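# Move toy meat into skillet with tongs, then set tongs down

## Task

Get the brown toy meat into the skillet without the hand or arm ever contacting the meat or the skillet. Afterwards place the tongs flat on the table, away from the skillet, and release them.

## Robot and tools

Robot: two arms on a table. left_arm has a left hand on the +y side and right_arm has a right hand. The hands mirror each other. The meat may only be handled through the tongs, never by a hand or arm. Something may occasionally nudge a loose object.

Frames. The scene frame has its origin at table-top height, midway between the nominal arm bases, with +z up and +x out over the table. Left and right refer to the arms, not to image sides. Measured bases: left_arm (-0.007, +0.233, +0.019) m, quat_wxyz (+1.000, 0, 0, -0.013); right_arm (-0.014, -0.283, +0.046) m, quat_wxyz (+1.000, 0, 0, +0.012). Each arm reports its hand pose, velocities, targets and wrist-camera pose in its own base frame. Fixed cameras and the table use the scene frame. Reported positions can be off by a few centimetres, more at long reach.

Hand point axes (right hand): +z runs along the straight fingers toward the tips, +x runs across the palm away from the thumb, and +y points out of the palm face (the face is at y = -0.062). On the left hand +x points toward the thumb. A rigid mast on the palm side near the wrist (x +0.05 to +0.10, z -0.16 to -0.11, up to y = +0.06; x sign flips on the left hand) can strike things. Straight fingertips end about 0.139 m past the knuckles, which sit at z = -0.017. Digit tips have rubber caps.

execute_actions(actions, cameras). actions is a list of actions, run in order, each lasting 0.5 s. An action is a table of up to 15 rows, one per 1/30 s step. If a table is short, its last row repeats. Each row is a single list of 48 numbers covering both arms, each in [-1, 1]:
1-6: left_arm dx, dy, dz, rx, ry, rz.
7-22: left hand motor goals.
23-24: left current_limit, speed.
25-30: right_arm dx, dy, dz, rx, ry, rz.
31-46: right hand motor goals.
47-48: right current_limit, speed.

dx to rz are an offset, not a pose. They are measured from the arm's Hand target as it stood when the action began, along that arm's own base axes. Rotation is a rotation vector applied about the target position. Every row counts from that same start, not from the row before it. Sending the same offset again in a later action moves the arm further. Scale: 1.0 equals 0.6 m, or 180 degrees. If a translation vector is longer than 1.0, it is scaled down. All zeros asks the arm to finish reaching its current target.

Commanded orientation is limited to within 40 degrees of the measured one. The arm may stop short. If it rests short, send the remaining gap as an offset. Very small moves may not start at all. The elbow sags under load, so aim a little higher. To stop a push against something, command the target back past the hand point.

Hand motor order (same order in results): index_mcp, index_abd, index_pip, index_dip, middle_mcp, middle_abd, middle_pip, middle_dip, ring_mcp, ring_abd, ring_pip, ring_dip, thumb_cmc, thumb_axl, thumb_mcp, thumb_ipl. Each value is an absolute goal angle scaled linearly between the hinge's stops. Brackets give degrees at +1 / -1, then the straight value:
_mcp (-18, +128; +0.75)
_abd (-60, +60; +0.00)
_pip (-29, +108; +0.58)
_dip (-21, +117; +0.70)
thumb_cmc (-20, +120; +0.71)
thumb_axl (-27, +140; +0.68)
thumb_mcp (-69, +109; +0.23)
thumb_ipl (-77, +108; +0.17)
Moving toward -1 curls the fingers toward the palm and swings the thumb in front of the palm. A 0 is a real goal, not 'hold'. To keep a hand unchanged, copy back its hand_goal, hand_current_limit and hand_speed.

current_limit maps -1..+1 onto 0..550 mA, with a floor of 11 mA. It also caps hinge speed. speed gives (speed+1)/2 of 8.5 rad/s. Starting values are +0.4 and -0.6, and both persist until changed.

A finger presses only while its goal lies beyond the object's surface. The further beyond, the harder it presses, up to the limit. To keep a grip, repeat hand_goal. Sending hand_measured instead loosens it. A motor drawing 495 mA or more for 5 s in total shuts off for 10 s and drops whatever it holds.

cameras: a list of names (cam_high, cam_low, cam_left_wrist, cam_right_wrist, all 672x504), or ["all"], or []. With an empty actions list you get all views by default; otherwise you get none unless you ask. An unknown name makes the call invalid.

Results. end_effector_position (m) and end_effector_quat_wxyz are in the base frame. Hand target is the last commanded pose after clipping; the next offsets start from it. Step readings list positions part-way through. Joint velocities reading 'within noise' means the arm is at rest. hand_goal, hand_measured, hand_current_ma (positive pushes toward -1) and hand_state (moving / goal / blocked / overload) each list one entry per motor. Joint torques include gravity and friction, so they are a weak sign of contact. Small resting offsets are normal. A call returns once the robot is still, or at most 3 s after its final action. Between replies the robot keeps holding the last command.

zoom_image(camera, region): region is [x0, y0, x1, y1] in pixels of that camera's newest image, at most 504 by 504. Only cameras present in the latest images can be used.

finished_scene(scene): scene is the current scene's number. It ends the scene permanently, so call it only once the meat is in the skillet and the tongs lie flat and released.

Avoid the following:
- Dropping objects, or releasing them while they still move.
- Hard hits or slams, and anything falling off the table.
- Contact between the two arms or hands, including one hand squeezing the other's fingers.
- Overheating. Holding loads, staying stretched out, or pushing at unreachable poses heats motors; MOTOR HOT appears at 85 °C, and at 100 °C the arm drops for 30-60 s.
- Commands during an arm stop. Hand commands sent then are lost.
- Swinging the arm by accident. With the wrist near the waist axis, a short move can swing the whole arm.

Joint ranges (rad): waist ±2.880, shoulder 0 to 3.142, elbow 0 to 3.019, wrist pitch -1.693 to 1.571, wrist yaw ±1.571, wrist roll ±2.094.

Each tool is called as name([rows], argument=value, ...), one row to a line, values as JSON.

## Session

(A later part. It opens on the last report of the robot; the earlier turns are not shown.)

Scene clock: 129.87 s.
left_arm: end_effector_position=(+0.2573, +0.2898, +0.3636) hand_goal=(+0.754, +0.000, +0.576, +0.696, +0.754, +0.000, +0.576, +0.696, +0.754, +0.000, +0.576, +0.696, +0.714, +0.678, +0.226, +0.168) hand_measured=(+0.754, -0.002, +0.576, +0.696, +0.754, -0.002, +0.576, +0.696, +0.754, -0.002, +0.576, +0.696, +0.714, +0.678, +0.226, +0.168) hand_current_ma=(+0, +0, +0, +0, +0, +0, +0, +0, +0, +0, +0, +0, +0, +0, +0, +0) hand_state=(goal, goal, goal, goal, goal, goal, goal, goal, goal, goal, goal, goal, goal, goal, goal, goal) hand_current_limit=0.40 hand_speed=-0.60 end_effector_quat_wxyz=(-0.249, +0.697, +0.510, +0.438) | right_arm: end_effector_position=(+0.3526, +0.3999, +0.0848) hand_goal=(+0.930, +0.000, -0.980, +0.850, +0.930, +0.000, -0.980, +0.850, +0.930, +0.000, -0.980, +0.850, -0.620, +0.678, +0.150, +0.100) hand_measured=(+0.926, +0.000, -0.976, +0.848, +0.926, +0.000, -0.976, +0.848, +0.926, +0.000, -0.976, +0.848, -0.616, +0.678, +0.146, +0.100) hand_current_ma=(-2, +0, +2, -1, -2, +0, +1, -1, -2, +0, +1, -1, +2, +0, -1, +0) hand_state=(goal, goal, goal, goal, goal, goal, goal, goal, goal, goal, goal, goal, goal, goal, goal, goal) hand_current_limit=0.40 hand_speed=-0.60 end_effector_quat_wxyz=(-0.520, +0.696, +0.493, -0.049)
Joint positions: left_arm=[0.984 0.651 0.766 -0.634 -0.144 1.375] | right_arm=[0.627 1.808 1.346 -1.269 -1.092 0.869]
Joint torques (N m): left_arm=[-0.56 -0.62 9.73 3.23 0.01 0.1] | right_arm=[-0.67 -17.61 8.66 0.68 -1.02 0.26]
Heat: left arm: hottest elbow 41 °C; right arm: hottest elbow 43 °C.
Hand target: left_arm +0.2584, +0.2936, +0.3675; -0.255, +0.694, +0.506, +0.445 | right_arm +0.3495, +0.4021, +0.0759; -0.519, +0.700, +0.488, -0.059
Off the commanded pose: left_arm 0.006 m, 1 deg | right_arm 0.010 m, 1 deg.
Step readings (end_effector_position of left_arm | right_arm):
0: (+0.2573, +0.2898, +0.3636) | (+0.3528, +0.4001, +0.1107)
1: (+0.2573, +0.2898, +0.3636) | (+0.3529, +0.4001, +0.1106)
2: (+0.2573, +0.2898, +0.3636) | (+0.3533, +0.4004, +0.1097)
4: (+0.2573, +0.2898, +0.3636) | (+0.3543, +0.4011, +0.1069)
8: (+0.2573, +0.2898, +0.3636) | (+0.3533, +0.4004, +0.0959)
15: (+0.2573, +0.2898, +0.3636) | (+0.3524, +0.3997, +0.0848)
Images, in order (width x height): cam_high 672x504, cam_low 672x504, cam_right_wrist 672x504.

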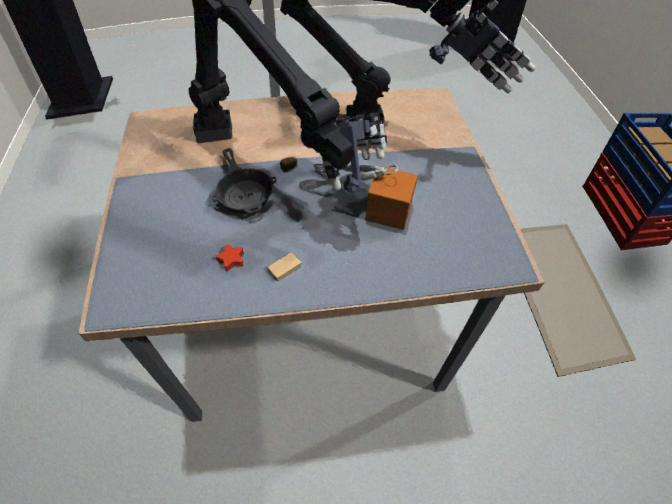

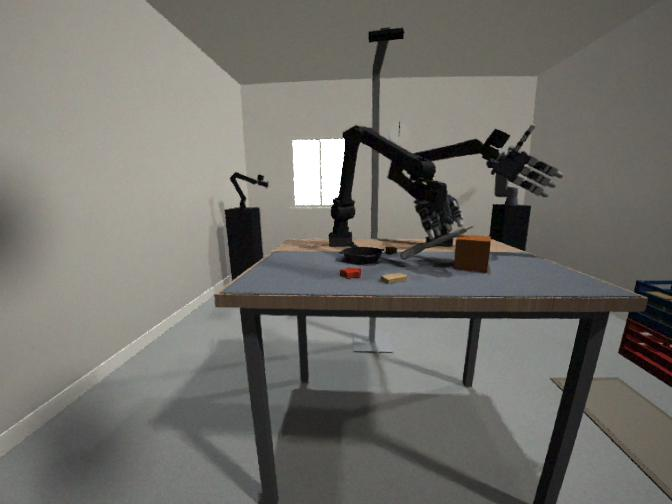

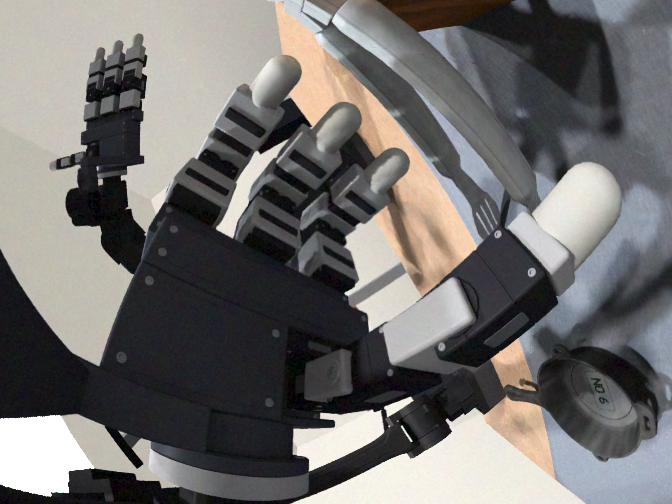

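execute_actions([
  [[0,0,0,0,0,0,0.754,0,0.576,0.696,0.754,0,0.576,0.696,0.754,0,0.576,0.696,0.714,0.678,0.226,0.168,0.4,-0.6,0,0,-0.035,0,0,0,0.93,0,-0.98,0.85,0.93,0,-0.98,0.85,0.93,0,-0.98,0.85,-0.62,0.677,0.15,0.1,0.4,-0.6]],
], cameras=["cam_high","cam_low","cam_right_wrist"])

zoom_image(camera="cam_high", region=[280, 110, 430, 240])

zoom_image(camera="cam_low", region=[380, 185, 500, 285])

Scene clock: 135.57 s.
left_arm: end_effector_position=(+0.2573, +0.2898, +0.3636) hand_goal=(+0.754, +0.000, +0.576, +0.696, +0.754, +0.000, +0.576, +0.696, +0.754, +0.000, +0.576, +0.696, +0.714, +0.678, +0.226, +0.168) hand_measured=(+0.754, -0.002, +0.576, +0.696, +0.754, -0.002, +0.576, +0.696, +0.754, -0.002, +0.576, +0.696, +0.714, +0.678, +0.226, +0.168) hand_current_ma=(+0, +0, +0, +0, +0, +0, +0, +0, +0, +0, +0, +0, +0, +0, +0, +0) hand_state=(goal, goal, goal, goal, goal, goal, goal, goal, goal, goal, goal, goal, goal, goal, goal, goal) hand_current_limit=0.40 hand_speed=-0.60 end_effector_quat_wxyz=(-0.249, +0.697, +0.510, +0.438) | right_arm: end_effector_position=(+0.3531, +0.4011, +0.0681) hand_goal=(+0.930, +0.000, -0.980, +0.850, +0.930, +0.000, -0.980, +0.850, +0.930, +0.000, -0.980, +0.850, -0.620, +0.678, +0.150, +0.100) hand_measured=(+0.928, +0.000, -0.980, +0.848, +0.926, +0.000, -0.976, +0.848, +0.926, +0.000, -0.976, +0.848, -0.616, +0.678, +0.146, +0.100) hand_current_ma=(-1, +0, +0, -1, -2, +0, +1, -1, -2, +0, +1, -1, +2, +0, -1, +0) hand_state=(goal, goal, goal, goal, goal, goal, goal, goal, goal, goal, goal, goal, goal, goal, goal, goal) hand_current_limit=0.40 hand_speed=-0.60 end_effector_quat_wxyz=(-0.521, +0.695, +0.494, -0.046)
Joint positions: left_arm=[0.984 0.651 0.766 -0.634 -0.144 1.375] | right_arm=[0.628 1.828 1.325 -1.221 -1.094 0.87]
Joint torques (N m): left_arm=[-0.56 -0.62 9.72 3.22 0.01 0.1] | right_arm=[-0.97 -16.73 8.13 0.8 -0.98 0.19]
Heat: left arm: hottest elbow 41 °C; right arm: hottest elbow 43 °C.
Hand target: left_arm +0.2584, +0.2936, +0.3675; -0.255, +0.694, +0.506, +0.445 | right_arm +0.3494, +0.4021, +0.0549; -0.519, +0.700, +0.488, -0.059
Off the commanded pose: left_arm 0.006 m, 1 deg | right_arm 0.014 m, 2 deg.
Step readings (end_effector_position of left_arm | right_arm):
0: (+0.2573, +0.2898, +0.3636) | (+0.3526, +0.3999, +0.0848)
1: (+0.2573, +0.2898, +0.3636) | (+0.3527, +0.4000, +0.0848)
2: (+0.2573, +0.2898, +0.3636) | (+0.3532, +0.4003, +0.0844)
4: (+0.2573, +0.2898, +0.3636) | (+0.3544, +0.4012, +0.0824)
8: (+0.2573, +0.2898, +0.3636) | (+0.3542, +0.4011, +0.0743)
15: (+0.2573, +0.2898, +0.3636) | (+0.3530, +0.4010, +0.0681)
Images, in order (width x height): cam_high 672x504, cam_low 672x504, cam_right_wrist 672x504.

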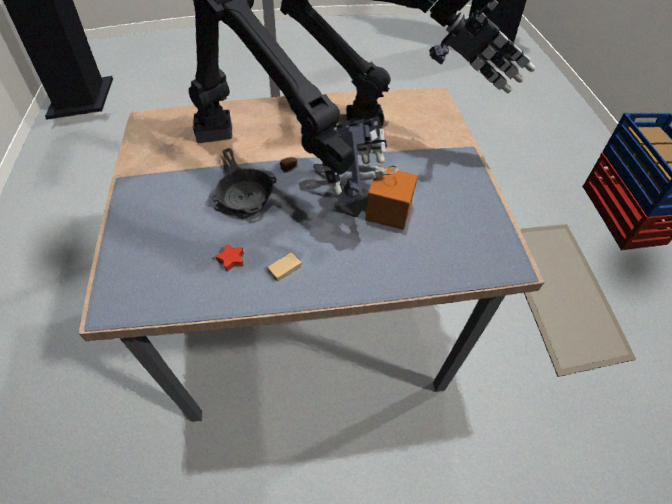

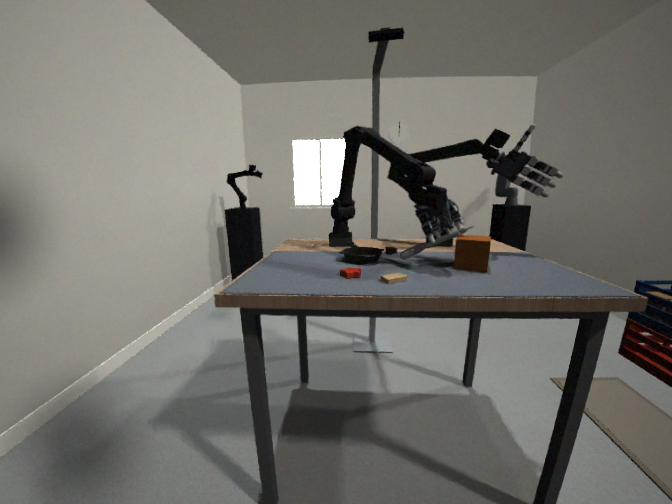

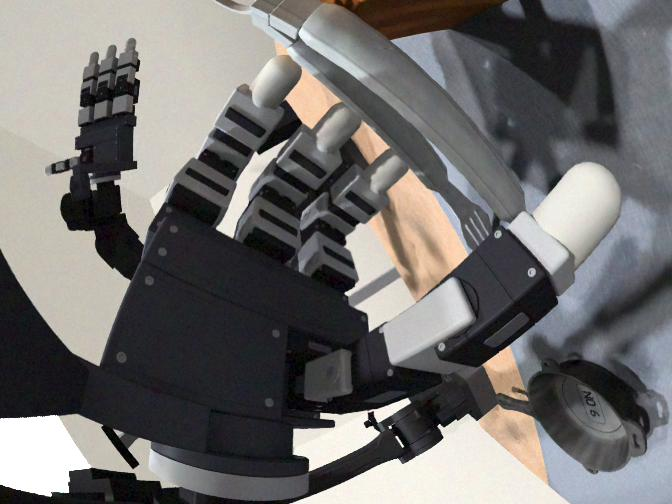

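Scaled by 3.360.

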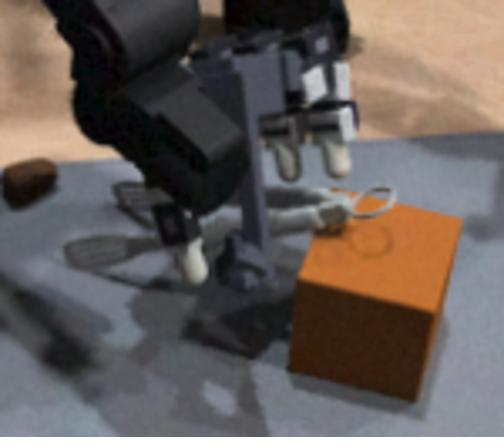

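Scaled by 4.200.

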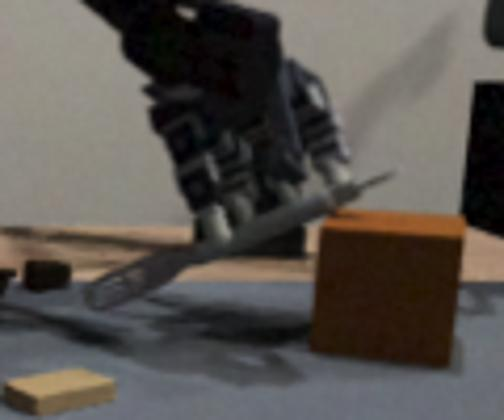

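execute_actions([
  [[0,0,0,0,0,0,0.754,0,0.576,0.696,0.754,0,0.576,0.696,0.754,0,0.576,0.696,0.714,0.678,0.226,0.168,0.4,-0.6,-0.022,0.01,0,0,0,0,0.93,0,-0.98,0.85,0.93,0,-0.98,0.85,0.93,0,-0.98,0.85,-0.62,0.677,0.15,0.1,0.4,-0.6]],
  [[0,0,0,0,0,0,0.754,0,0.576,0.696,0.754,0,0.576,0.696,0.754,0,0.576,0.696,0.714,0.678,0.226,0.168,0.4,-0.6,0,0,-0.03,0,0,0,0.93,0,-0.98,0.85,0.93,0,-0.98,0.85,0.93,0,-0.98,0.85,-0.62,0.677,0.15,0.1,0.4,-0.6]],
], cameras=["cam_high","cam_low","cam_right_wrist"])

zoom_image(camera="cam_high", region=[280, 110, 430, 240])

zoom_image(camera="cam_low", region=[380, 185, 500, 285])

Scene clock: 143.70 s.
left_arm: end_effector_position=(+0.2573, +0.2898, +0.3636) hand_goal=(+0.754, +0.000, +0.576, +0.696, +0.754, +0.000, +0.576, +0.696, +0.754, +0.000, +0.576, +0.696, +0.714, +0.678, +0.226, +0.168) hand_measured=(+0.754, -0.002, +0.576, +0.696, +0.754, -0.002, +0.576, +0.696, +0.754, -0.002, +0.576, +0.696, +0.714, +0.678, +0.226, +0.168) hand_current_ma=(+0, +0, +0, +0, +0, +0, +0, +0, +0, +0, +0, +0, +0, +0, +0, +0) hand_state=(goal, goal, goal, goal, goal, goal, goal, goal, goal, goal, goal, goal, goal, goal, goal, goal) hand_current_limit=0.40 hand_speed=-0.60 end_effector_quat_wxyz=(-0.249, +0.697, +0.510, +0.438) | right_arm: end_effector_position=(+0.3401, +0.4087, +0.0501) hand_goal=(+0.930, +0.000, -0.980, +0.850, +0.930, +0.000, -0.980, +0.850, +0.930, +0.000, -0.980, +0.850, -0.620, +0.678, +0.150, +0.100) hand_measured=(+0.926, +0.000, -0.980, +0.848, +0.926, +0.000, -0.976, +0.848, +0.926, +0.000, -0.976, +0.848, -0.616, +0.678, +0.146, +0.100) hand_current_ma=(-1, +0, +0, -1, -2, +0, +1, -1, -2, +0, +1, -1, +2, +0, -1, +0) hand_state=(goal, goal, goal, goal, goal, goal, goal, goal, goal, goal, goal, goal, goal, goal, goal, goal) hand_current_limit=0.40 hand_speed=-0.60 end_effector_quat_wxyz=(-0.520, +0.694, +0.496, -0.046)
Joint positions: left_arm=[0.984 0.651 0.766 -0.634 -0.144 1.375] | right_arm=[0.656 1.829 1.274 -1.118 -1.096 0.923]
Joint torques (N m): left_arm=[-0.56 -0.62 9.73 3.23 0.01 0.11] | right_arm=[-0.15 -16.73 7.8 0.99 -1.03 0.18]
Heat: left arm: hottest elbow 41 °C; right arm: hottest elbow 43 °C.
Hand target: left_arm +0.2584, +0.2936, +0.3675; -0.255, +0.694, +0.506, +0.445 | right_arm +0.3364, +0.4081, +0.0370; -0.519, +0.700, +0.488, -0.059
Off the commanded pose: left_arm 0.006 m, 1 deg | right_arm 0.014 m, 2 deg.
Step readings (end_effector_position of left_arm | right_arm):
0: (+0.2573, +0.2898, +0.3636) | (+0.3531, +0.4011, +0.0680)
1: (+0.2573, +0.2898, +0.3636) | (+0.3532, +0.4011, +0.0680)
2: (+0.2573, +0.2898, +0.3636) | (+0.3524, +0.4018, +0.0672)
4: (+0.2573, +0.2898, +0.3636) | (+0.3508, +0.4031, +0.0648)
8: (+0.2573, +0.2898, +0.3636) | (+0.3431, +0.4049, +0.0586)
15: (+0.2573, +0.2898, +0.3636) | (+0.3385, +0.4076, +0.0564)
16: (+0.2573, +0.2898, +0.3636) | (+0.3387, +0.4077, +0.0564)
17: (+0.2573, +0.2898, +0.3636) | (+0.3391, +0.4080, +0.0560)
19: (+0.2573, +0.2898, +0.3636) | (+0.3401, +0.4088, +0.0545)
23: (+0.2573, +0.2898, +0.3636) | (+0.3395, +0.4083, +0.0512)
30: (+0.2573, +0.2898, +0.3636) | (+0.3400, +0.4086, +0.0501)
Images, in order (width x height): cam_high 672x504, cam_low 672x504, cam_right_wrist 672x504.

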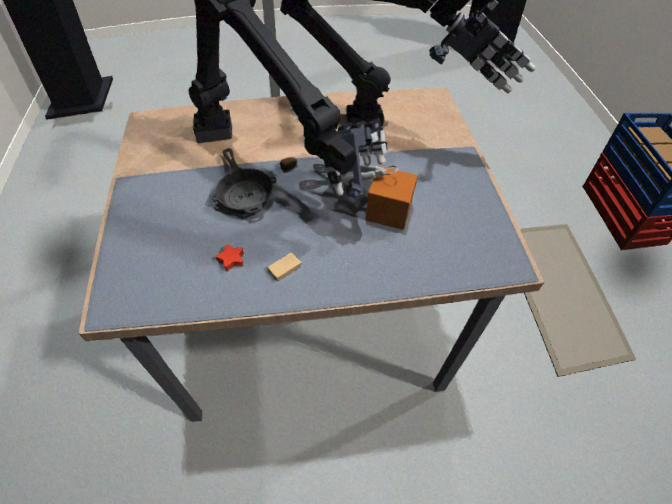

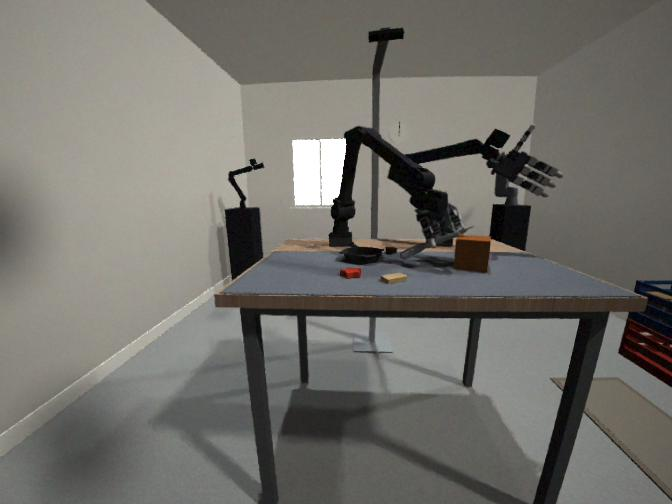

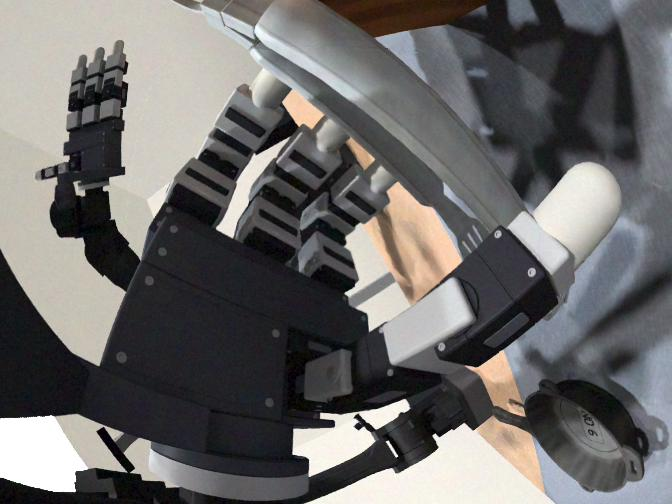

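Scaled by 3.360.

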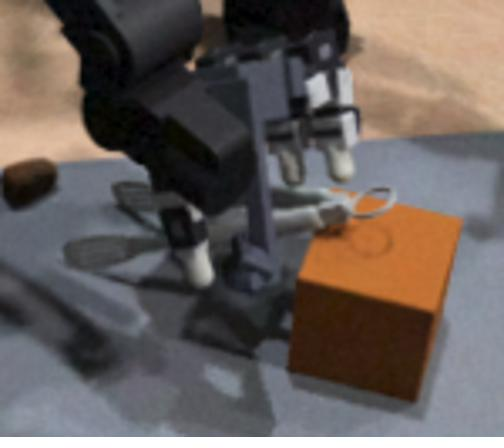

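Scaled by 4.200.

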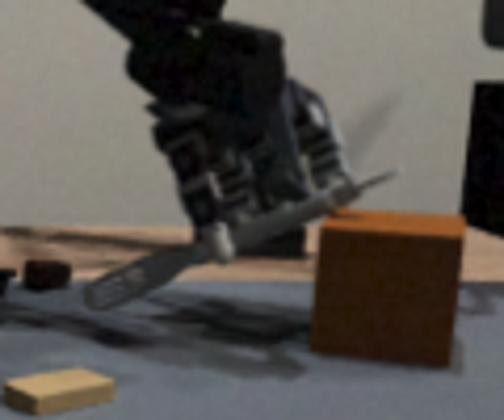

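execute_actions([
  [[0,0,0,0,0,0,0.754,0,0.576,0.696,0.754,0,0.576,0.696,0.754,0,0.576,0.696,0.714,0.678,0.226,0.168,0.4,-0.6,0,0,0,0,0,0,0.87,0,-0.98,0.85,0.80,0,-0.98,0.85,0.93,0,-0.98,0.85,-0.62,0.677,0.0,0.1,0.6,-0.8]],
  [[0,0,0,0,0,0,0.754,0,0.576,0.696,0.754,0,0.576,0.696,0.754,0,0.576,0.696,0.714,0.678,0.226,0.168,0.4,-0.6,0,0,0,0,0,0,0.80,0,-0.98,0.85,0.72,0,-0.98,0.85,0.93,0,-0.98,0.85,-0.62,0.677,-0.12,0.1,0.6,-0.8]],
], cameras=["cam_high","cam_low","cam_right_wrist"])

zoom_image(camera="cam_high", region=[280, 110, 430, 240])

zoom_image(camera="cam_low", region=[380, 185, 500, 285])

Scene clock: 150.97 s.
left_arm: end_effector_position=(+0.2573, +0.2898, +0.3636) hand_goal=(+0.754, +0.000, +0.576, +0.696, +0.754, +0.000, +0.576, +0.696, +0.754, +0.000, +0.576, +0.696, +0.714, +0.678, +0.226, +0.168) hand_measured=(+0.754, -0.002, +0.576, +0.696, +0.754, -0.002, +0.576, +0.696, +0.754, -0.002, +0.576, +0.696, +0.714, +0.678, +0.226, +0.168) hand_current_ma=(+0, +0, +0, +0, +0, +0, +0, +0, +0, +0, +0, +0, +0, +0, +0, +0) hand_state=(goal, goal, goal, goal, goal, goal, goal, goal, goal, goal, goal, goal, goal, goal, goal, goal) hand_current_limit=0.40 hand_speed=-0.60 end_effector_quat_wxyz=(-0.249, +0.697, +0.510, +0.438) | right_arm: end_effector_position=(+0.3401, +0.4086, +0.0501) hand_goal=(+0.800, +0.000, -0.980, +0.850, +0.720, +0.000, -0.980, +0.850, +0.930, +0.000, -0.980, +0.850, -0.620, +0.678, -0.120, +0.100) hand_measured=(+0.816, +0.000, -0.972, +0.852, +0.734, +0.000, -0.974, +0.852, +0.926, +0.000, -0.976, +0.848, -0.616, +0.678, -0.044, +0.112) hand_current_ma=(+15, +0, +4, +0, +10, +0, +3, +0, -2, +0, +1, -1, +2, +0, +236, +11) hand_state=(goal, goal, goal, goal, goal, goal, goal, goal, goal, goal, goal, goal, goal, goal, blocked, goal) hand_current_limit=0.60 hand_speed=-0.80 end_effector_quat_wxyz=(-0.520, +0.694, +0.496, -0.046)
Joint positions: left_arm=[0.984 0.651 0.766 -0.634 -0.144 1.375] | right_arm=[0.656 1.829 1.274 -1.118 -1.096 0.924]
Joint torques (N m): left_arm=[-0.56 -0.67 9.73 3.23 0.01 0.1] | right_arm=[-1.08 -16.91 7.91 0.83 -1.02 0.19]
Heat: left arm: hottest elbow 42 °C; right arm: hottest elbow 43 °C.
Hand target: left_arm +0.2584, +0.2936, +0.3675; -0.255, +0.694, +0.506, +0.445 | right_arm +0.3364, +0.4082, +0.0370; -0.519, +0.700, +0.488, -0.058
Off the commanded pose: left_arm 0.006 m, 1 deg | right_arm 0.014 m, 2 deg.
Step readings (end_effector_position of left_arm | right_arm):
0: (+0.2573, +0.2898, +0.3636) | (+0.3401, +0.4087, +0.0501)
1: (+0.2573, +0.2898, +0.3636) | (+0.3401, +0.4087, +0.0501)
2: (+0.2573, +0.2898, +0.3636) | (+0.3401, +0.4087, +0.0501)
4: (+0.2573, +0.2898, +0.3636) | (+0.3401, +0.4087, +0.0501)
8: (+0.2573, +0.2898, +0.3636) | (+0.3401, +0.4087, +0.0501)
15: (+0.2573, +0.2898, +0.3636) | (+0.3401, +0.4087, +0.0501)
16: (+0.2573, +0.2898, +0.3636) | (+0.3401, +0.4087, +0.0501)
17: (+0.2573, +0.2898, +0.3636) | (+0.3401, +0.4087, +0.0501)
19: (+0.2573, +0.2898, +0.3636) | (+0.3401, +0.4087, +0.0501)
23: (+0.2573, +0.2898, +0.3636) | (+0.3401, +0.4086, +0.0501)
30: (+0.2573, +0.2898, +0.3636) | (+0.3401, +0.4086, +0.0501)
Images, in order (width x height): cam_high 672x504, cam_low 672x504, cam_right_wrist 672x504.

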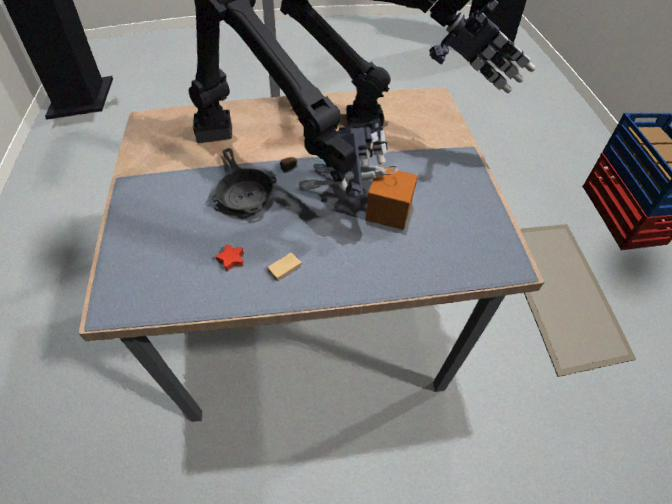

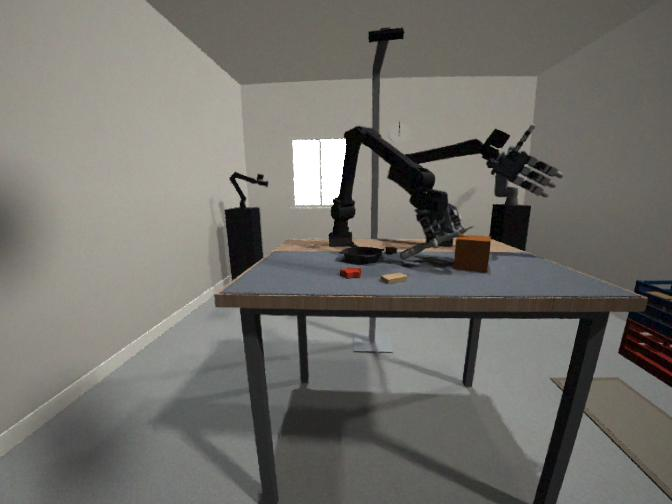

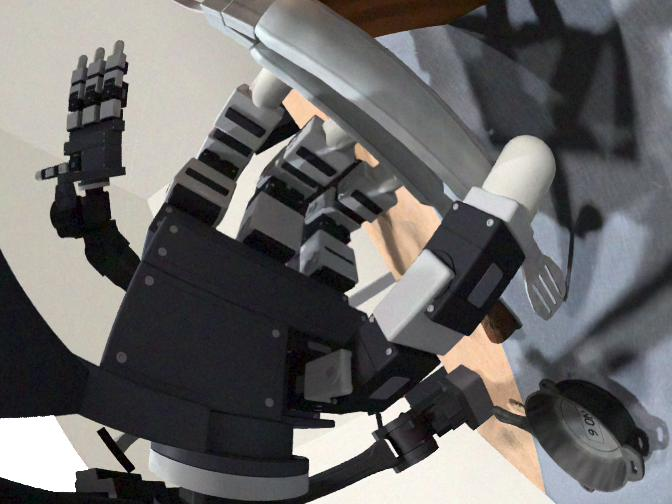

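Scaled by 3.360.

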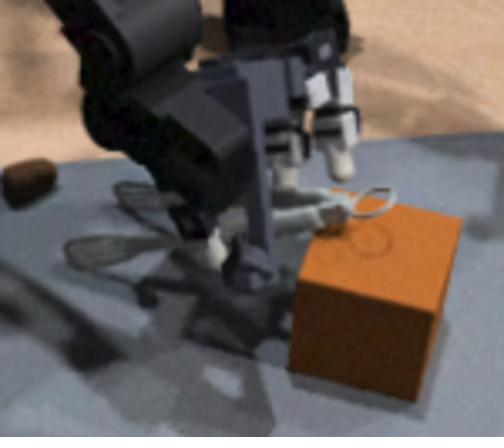

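Scaled by 4.200.

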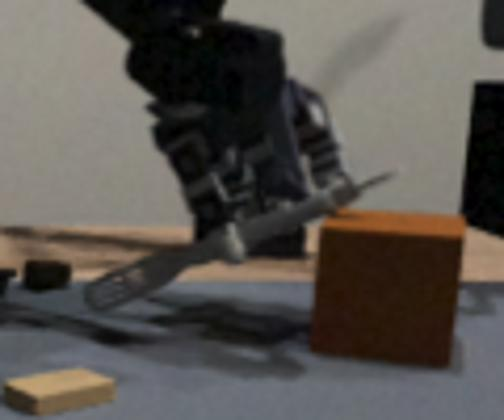

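execute_actions([
  [[0,0,0,0,0,0,0.754,0,0.576,0.696,0.754,0,0.576,0.696,0.754,0,0.576,0.696,0.714,0.678,0.226,0.168,0.4,-0.6,0,0,0,0,0,0,0.73,0,-0.98,0.85,0.64,0,-0.98,0.85,0.93,0,-0.98,0.85,-0.62,0.677,-0.2,0.1,0.75,-0.8]],
  [[0,0,0,0,0,0,0.754,0,0.576,0.696,0.754,0,0.576,0.696,0.754,0,0.576,0.696,0.714,0.678,0.226,0.168,0.4,-0.6,0,0,0,0,0,0,0.66,0,-0.98,0.85,0.57,0,-0.98,0.85,0.93,0,-0.98,0.85,-0.62,0.677,-0.28,0.1,0.75,-0.8]],
], cameras=["cam_high","cam_low","cam_right_wrist"])

zoom_image(camera="cam_high", region=[280, 110, 430, 240])

zoom_image(camera="cam_low", region=[380, 185, 500, 285])

Scene clock: 159.37 s.
left_arm: end_effector_position=(+0.2573, +0.2898, +0.3636) hand_goal=(+0.754, +0.000, +0.576, +0.696, +0.754, +0.000, +0.576, +0.696, +0.754, +0.000, +0.576, +0.696, +0.714, +0.678, +0.226, +0.168) hand_measured=(+0.754, -0.002, +0.576, +0.696, +0.754, -0.002, +0.576, +0.696, +0.754, -0.002, +0.576, +0.696, +0.714, +0.678, +0.226, +0.168) hand_current_ma=(+0, +0, +0, +0, +0, +0, +0, +0, +0, +0, +0, +0, +0, +0, +0, +0) hand_state=(goal, goal, goal, goal, goal, goal, goal, goal, goal, goal, goal, goal, goal, goal, goal, goal) hand_current_limit=0.40 hand_speed=-0.60 end_effector_quat_wxyz=(-0.249, +0.697, +0.510, +0.438) | right_arm: end_effector_position=(+0.3385, +0.4098, +0.0507) hand_goal=(+0.660, +0.000, -0.980, +0.850, +0.570, +0.000, -0.980, +0.850, +0.930, +0.000, -0.980, +0.850, -0.620, +0.678, -0.280, +0.100) hand_measured=(+0.764, +0.000, -0.952, +0.862, +0.682, +0.000, -0.954, +0.864, +0.926, +0.000, -0.976, +0.848, -0.614, +0.680, -0.046, +0.132) hand_current_ma=(+278, +0, +30, +9, +311, +0, +29, +10, -2, +0, +1, -1, +3, +1, +481, +63) hand_state=(blocked, goal, blocked, goal, blocked, goal, blocked, goal, goal, goal, goal, goal, goal, goal, blocked, blocked) hand_current_limit=0.75 hand_speed=-0.80 end_effector_quat_wxyz=(-0.522, +0.694, +0.494, -0.047)
Joint positions: left_arm=[0.984 0.651 0.766 -0.634 -0.144 1.375] | right_arm=[0.657 1.829 1.274 -1.118 -1.102 0.929]
Joint torques (N m): left_arm=[-0.56 -0.67 9.73 3.22 0.01 0.1] | right_arm=[-1.2 -16.44 7.88 0.98 -0.84 0.14]
Heat: left arm: hottest elbow 42 °C; right arm: hottest elbow 43 °C.
Hand target: left_arm +0.2584, +0.2936, +0.3675; -0.255, +0.694, +0.506, +0.445 | right_arm +0.3364, +0.4082, +0.0370; -0.519, +0.700, +0.488, -0.058
Off the commanded pose: left_arm 0.006 m, 1 deg | right_arm 0.014 m, 2 deg.
Step readings (end_effector_position of left_arm | right_arm):
0: (+0.2573, +0.2898, +0.3636) | (+0.3401, +0.4086, +0.0501)
1: (+0.2573, +0.2898, +0.3636) | (+0.3401, +0.4086, +0.0501)
2: (+0.2573, +0.2898, +0.3636) | (+0.3400, +0.4086, +0.0501)
4: (+0.2573, +0.2898, +0.3636) | (+0.3398, +0.4088, +0.0503)
8: (+0.2573, +0.2898, +0.3636) | (+0.3395, +0.4090, +0.0504)
15: (+0.2573, +0.2898, +0.3636) | (+0.3395, +0.4089, +0.0504)
16: (+0.2573, +0.2898, +0.3636) | (+0.3395, +0.4089, +0.0504)
17: (+0.2573, +0.2898, +0.3636) | (+0.3394, +0.4091, +0.0505)
19: (+0.2573, +0.2898, +0.3636) | (+0.3388, +0.4095, +0.0507)
23: (+0.2573, +0.2898, +0.3636) | (+0.3385, +0.4098, +0.0507)
30: (+0.2573, +0.2898, +0.3636) | (+0.3385, +0.4098, +0.0507)
Images, in order (width x height): cam_high 672x504, cam_low 672x504, cam_right_wrist 672x504.

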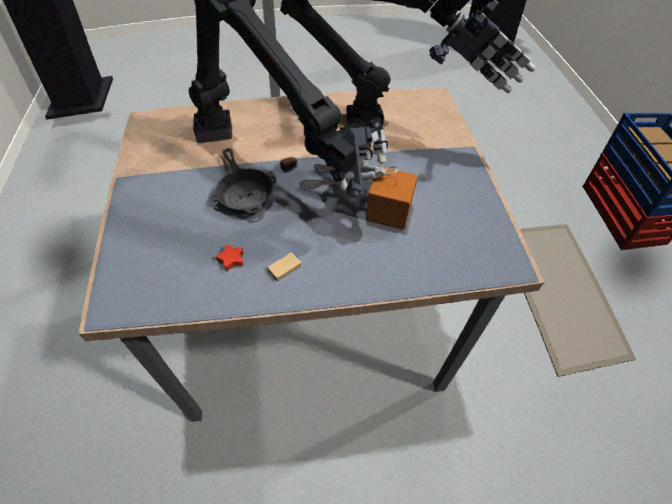

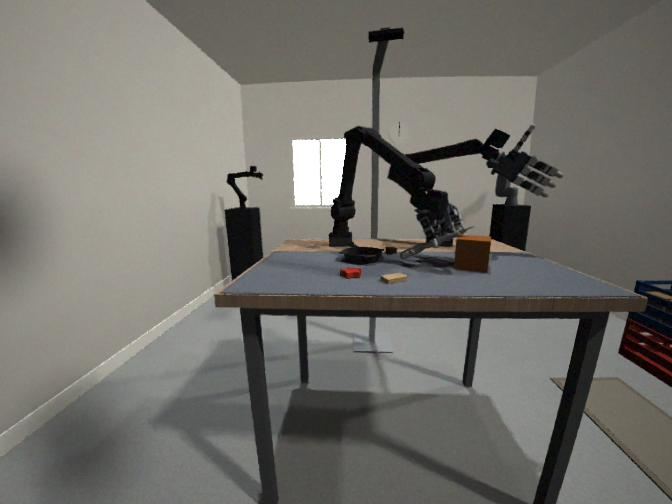

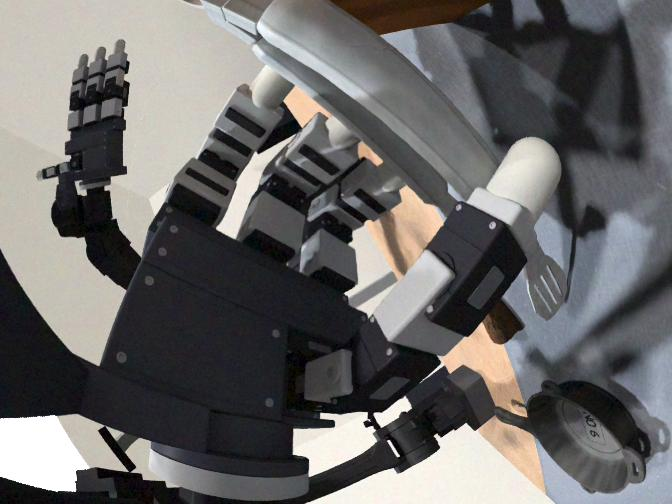

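Scaled by 3.360.

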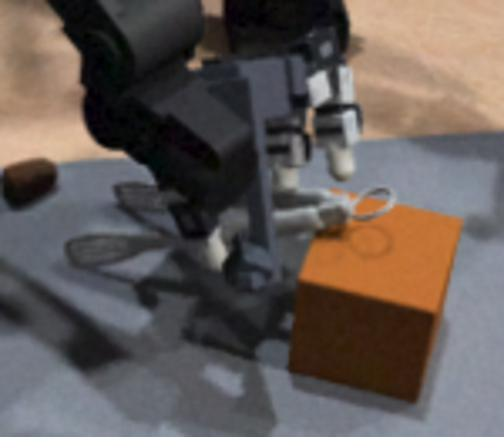

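Scaled by 4.200.

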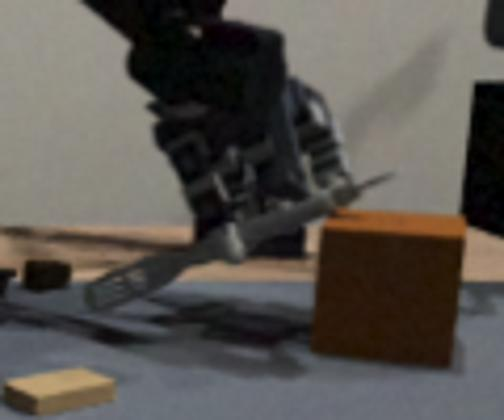

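zoom_image(camera="cam_high", region=[270, 145, 310, 180])

execute_actions([
  [[0,0,0,0,0,0,0.754,0,0.576,0.696,0.754,0,0.576,0.696,0.754,0,0.576,0.696,0.714,0.678,0.226,0.168,0.4,-0.6,0,0,0.0,0,0,0,0.60,0,-0.98,0.85,0.51,0,-0.98,0.85,0.8,0,-0.98,0.85,-0.62,0.677,-0.28,0.1,0.77,-0.8]],
  [[0,0,0,0,0,0,0.754,0,0.576,0.696,0.754,0,0.576,0.696,0.754,0,0.576,0.696,0.714,0.678,0.226,0.168,0.4,-0.6,0,0,0.05,0,0,0,0.60,0,-0.98,0.85,0.51,0,-0.98,0.85,0.8,0,-0.98,0.85,-0.62,0.677,-0.28,0.1,0.77,-0.8]],
], cameras=["cam_high","cam_low","cam_right_wrist"])

zoom_image(camera="cam_high", region=[280, 110, 430, 240])

zoom_image(camera="cam_low", region=[380, 185, 500, 285])

Scaled by 12.600.

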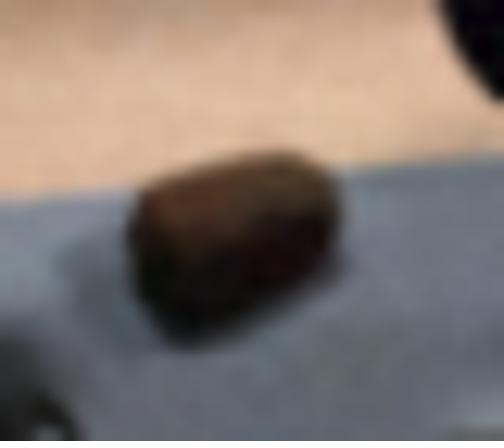

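Scene clock: 167.07 s.
left_arm: end_effector_position=(+0.2573, +0.2898, +0.3636) hand_goal=(+0.754, +0.000, +0.576, +0.696, +0.754, +0.000, +0.576, +0.696, +0.754, +0.000, +0.576, +0.696, +0.714, +0.678, +0.226, +0.168) hand_measured=(+0.754, -0.002, +0.576, +0.696, +0.754, -0.002, +0.576, +0.696, +0.754, -0.002, +0.576, +0.696, +0.714, +0.678, +0.226, +0.168) hand_current_ma=(+0, +0, +0, +0, +0, +0, +0, +0, +0, +0, +0, +0, +0, +0, +0, +0) hand_state=(goal, goal, goal, goal, goal, goal, goal, goal, goal, goal, goal, goal, goal, goal, goal, goal) hand_current_limit=0.40 hand_speed=-0.60 end_effector_quat_wxyz=(-0.249, +0.697, +0.510, +0.438) | right_arm: end_effector_position=(+0.3295, +0.4013, +0.0511) hand_goal=(+0.600, +0.000, -0.980, +0.850, +0.510, +0.000, -0.980, +0.850, +0.800, +0.000, -0.980, +0.850, -0.620, +0.678, -0.280, +0.100) hand_measured=(+0.710, +0.000, -0.936, +0.872, +0.618, +0.000, -0.940, +0.872, +0.798, +0.000, -0.974, +0.852, -0.596, +0.686, -0.046, +0.136) hand_current_ma=(+302, +0, +62, +21, +296, +0, +54, +20, -1, +0, +2, +0, +25, +7, +487, +77) hand_state=(blocked, goal, blocked, blocked, blocked, goal, blocked, blocked, goal, goal, goal, goal, blocked, goal, blocked, blocked) hand_current_limit=0.77 hand_speed=-0.80 end_effector_quat_wxyz=(-0.518, +0.703, +0.483, -0.070)
Joint positions: left_arm=[0.984 0.651 0.766 -0.634 -0.144 1.375] | right_arm=[0.657 1.826 1.274 -1.172 -1.094 0.931]
Joint torques (N m): left_arm=[-0.62 -0.62 9.73 3.22 0.01 0.1] | right_arm=[-0.73 -20.13 10.19 0.18 -1.04 0.14]
Heat: left arm: hottest elbow 42 °C; right arm: hottest elbow 43 °C.
Hand target: left_arm +0.2584, +0.2936, +0.3675; -0.255, +0.694, +0.506, +0.445 | right_arm +0.3364, +0.4082, +0.0668; -0.519, +0.700, +0.488, -0.059
Off the commanded pose: left_arm 0.006 m, 1 deg | right_arm 0.019 m, 1 deg.
Step readings (end_effector_position of left_arm | right_arm):
0: (+0.2573, +0.2898, +0.3636) | (+0.3384, +0.4097, +0.0507)
1: (+0.2573, +0.2898, +0.3636) | (+0.3385, +0.4098, +0.0507)
2: (+0.2573, +0.2898, +0.3636) | (+0.3385, +0.4098, +0.0507)
4: (+0.2573, +0.2898, +0.3636) | (+0.3385, +0.4098, +0.0507)
8: (+0.2573, +0.2898, +0.3636) | (+0.3385, +0.4098, +0.0507)
15: (+0.2573, +0.2898, +0.3636) | (+0.3385, +0.4098, +0.0507)
16: (+0.2573, +0.2898, +0.3636) | (+0.3384, +0.4097, +0.0507)
17: (+0.2573, +0.2898, +0.3636) | (+0.3380, +0.4094, +0.0507)
19: (+0.2573, +0.2898, +0.3636) | (+0.3360, +0.4076, +0.0507)
23: (+0.2573, +0.2898, +0.3636) | (+0.3317, +0.4030, +0.0502)
30: (+0.2573, +0.2898, +0.3636) | (+0.3296, +0.4015, +0.0509)
Images, in order (width x height): cam_high 672x504, cam_low 672x504, cam_right_wrist 672x504.

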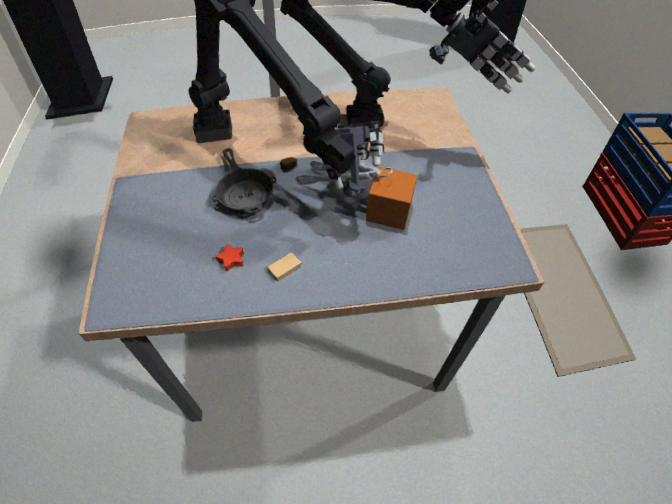

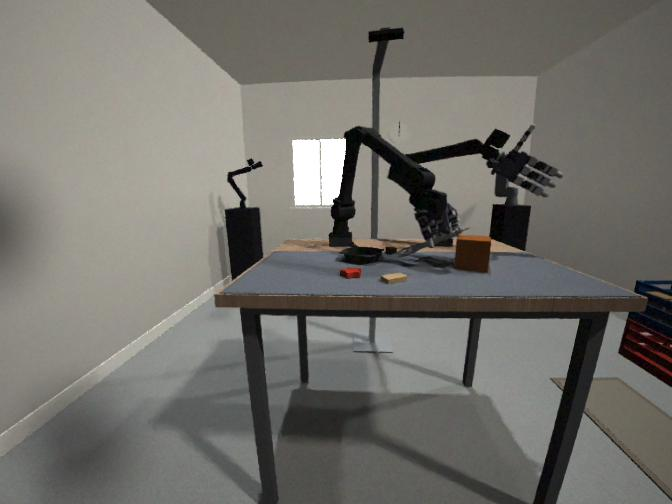

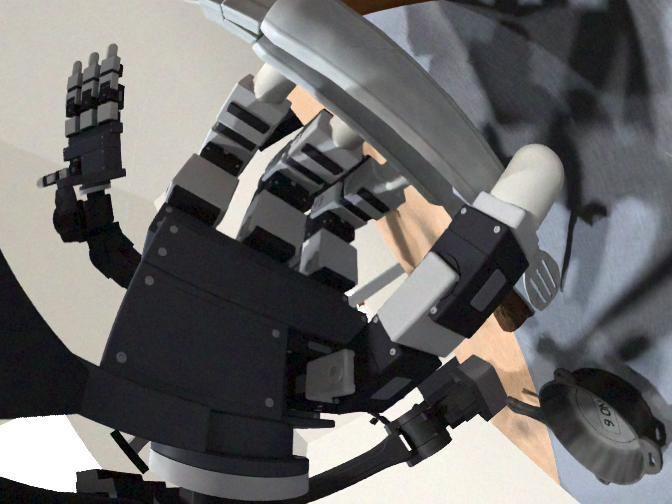

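Scaled by 3.360.

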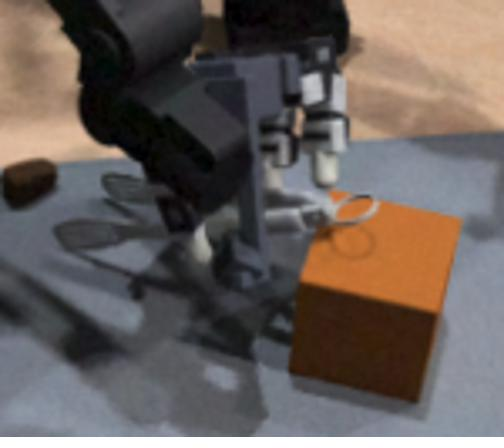

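Scaled by 4.200.

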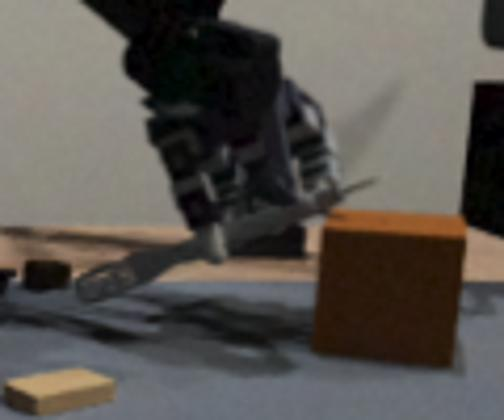

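execute_actions([
  [[0,0,0,0,0,0,0.754,0,0.576,0.696,0.754,0,0.576,0.696,0.754,0,0.576,0.696,0.714,0.678,0.226,0.168,0.4,-0.6,-0.01,-0.01,0.05,0,0,0,0.60,0,-0.98,0.85,0.51,0,-0.98,0.85,0.8,0,-0.98,0.85,-0.62,0.677,-0.28,0.1,0.77,-0.8]],
  [[0,0,0,0,0,0,0.754,0,0.576,0.696,0.754,0,0.576,0.696,0.754,0,0.576,0.696,0.714,0.678,0.226,0.168,0.4,-0.6,-0.01,-0.01,0.05,0,0,0,0.60,0,-0.98,0.85,0.51,0,-0.98,0.85,0.8,0,-0.98,0.85,-0.62,0.677,-0.28,0.1,0.77,-0.8]],
], cameras=["cam_high","cam_low","cam_right_wrist"])

zoom_image(camera="cam_high", region=[280, 110, 430, 240])

zoom_image(camera="cam_low", region=[380, 185, 500, 285])

Scene clock: 183.97 s.
left_arm: end_effector_position=(+0.2573, +0.2898, +0.3636) hand_goal=(+0.754, +0.000, +0.576, +0.696, +0.754, +0.000, +0.576, +0.696, +0.754, +0.000, +0.576, +0.696, +0.714, +0.678, +0.226, +0.168) hand_measured=(+0.754, -0.002, +0.576, +0.696, +0.754, -0.002, +0.576, +0.696, +0.754, -0.002, +0.576, +0.696, +0.714, +0.678, +0.226, +0.168) hand_current_ma=(+0, +0, +0, +0, +0, +0, +0, +0, +0, +0, +0, +0, +0, +0, +0, +0) hand_state=(goal, goal, goal, goal, goal, goal, goal, goal, goal, goal, goal, goal, goal, goal, goal, goal) hand_current_limit=0.40 hand_speed=-0.60 end_effector_quat_wxyz=(-0.249, +0.697, +0.510, +0.438) | right_arm: end_effector_position=(+0.3109, +0.3866, +0.1089) hand_goal=(+0.600, +0.000, -0.980, +0.850, +0.510, +0.000, -0.980, +0.850, +0.800, +0.000, -0.980, +0.850, -0.620, +0.678, -0.280, +0.100) hand_measured=(+0.708, +0.000, -0.936, +0.872, +0.618, +0.000, -0.940, +0.872, +0.796, +0.000, -0.976, +0.852, -0.596, +0.688, -0.046, +0.136) hand_current_ma=(+300, +0, +64, +21, +293, +0, +54, +20, -1, +0, +2, +0, +26, +7, +487, +77) hand_state=(blocked, goal, blocked, blocked, blocked, goal, blocked, blocked, goal, goal, goal, goal, blocked, goal, blocked, blocked) hand_current_limit=0.77 hand_speed=-0.80 end_effector_quat_wxyz=(-0.517, +0.705, +0.479, -0.077)
Joint positions: left_arm=[0.984 0.651 0.766 -0.634 -0.144 1.375] | right_arm=[0.657 1.708 1.28 -1.311 -1.093 0.931]
Joint torques (N m): left_arm=[-0.56 -0.62 9.73 3.23 0.01 0.1] | right_arm=[-1.26 -17.49 12.49 0.12 -1.1 0.04]
Heat: left arm: hottest elbow 42 °C; right arm: hottest elbow 45 °C.
Hand target: left_arm +0.2584, +0.2936, +0.3675; -0.255, +0.694, +0.506, +0.445 | right_arm +0.3244, +0.3962, +0.1270; -0.519, +0.700, +0.488, -0.058
Off the commanded pose: left_arm 0.006 m, 1 deg | right_arm 0.024 m, 2 deg.
Step readings (end_effector_position of left_arm | right_arm):
0: (+0.2573, +0.2898, +0.3636) | (+0.3294, +0.4013, +0.0511)
1: (+0.2573, +0.2898, +0.3636) | (+0.3293, +0.4012, +0.0513)
2: (+0.2573, +0.2898, +0.3636) | (+0.3284, +0.4004, +0.0522)
4: (+0.2573, +0.2898, +0.3636) | (+0.3258, +0.3982, +0.0561)
8: (+0.2573, +0.2898, +0.3636) | (+0.3224, +0.3955, +0.0717)
15: (+0.2573, +0.2898, +0.3636) | (+0.3211, +0.3945, +0.0850)
16: (+0.2573, +0.2898, +0.3636) | (+0.3208, +0.3943, +0.0850)
17: (+0.2573, +0.2898, +0.3636) | (+0.3196, +0.3934, +0.0850)
19: (+0.2573, +0.2898, +0.3636) | (+0.3163, +0.3908, +0.0871)
23: (+0.2573, +0.2898, +0.3636) | (+0.3116, +0.3871, +0.0969)
30: (+0.2573, +0.2898, +0.3636) | (+0.3111, +0.3868, +0.1088)
Images, in order (width x height): cam_high 672x504, cam_low 672x504, cam_right_wrist 672x504.

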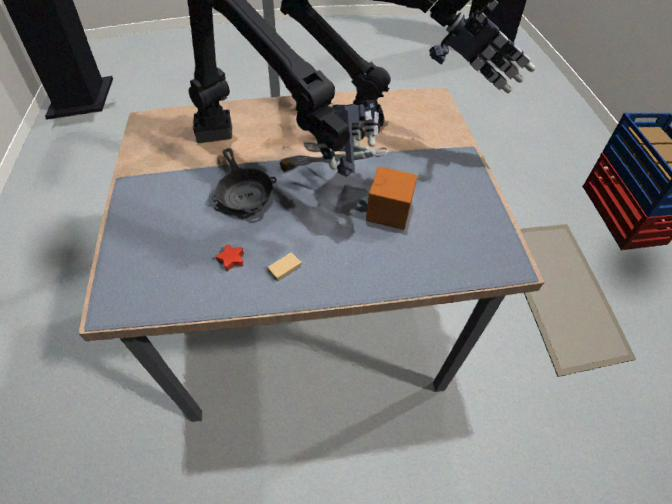

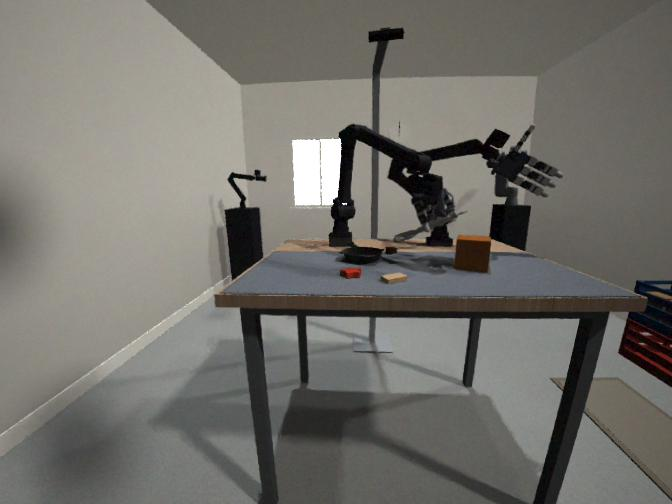

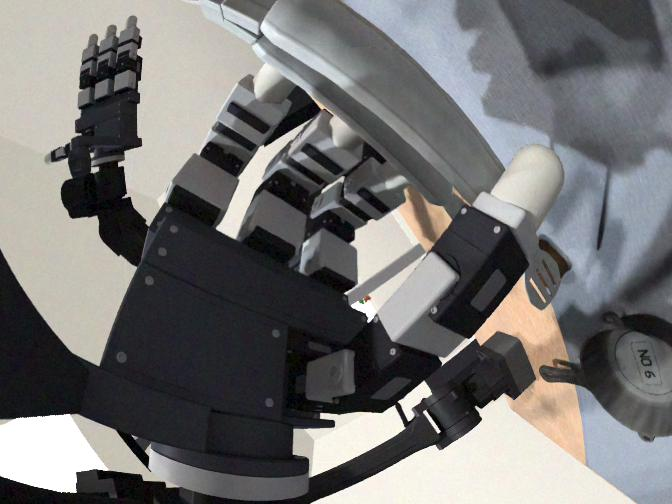

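Scaled by 3.360.

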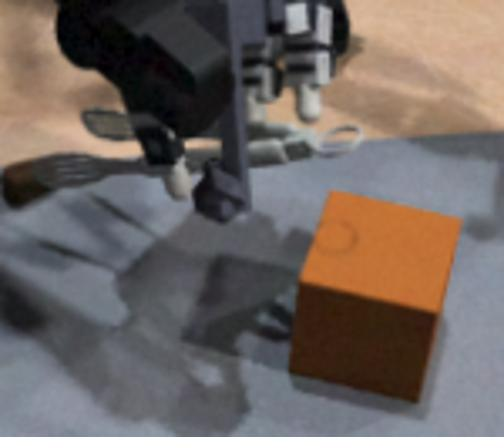

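Scaled by 4.200.

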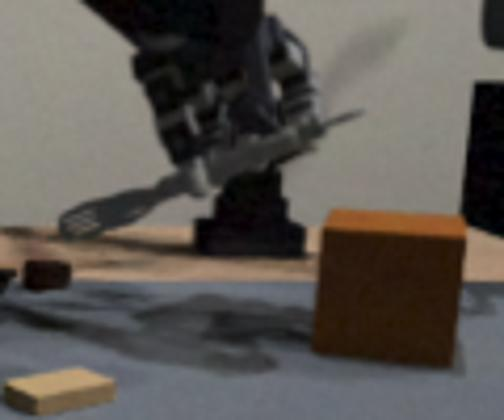

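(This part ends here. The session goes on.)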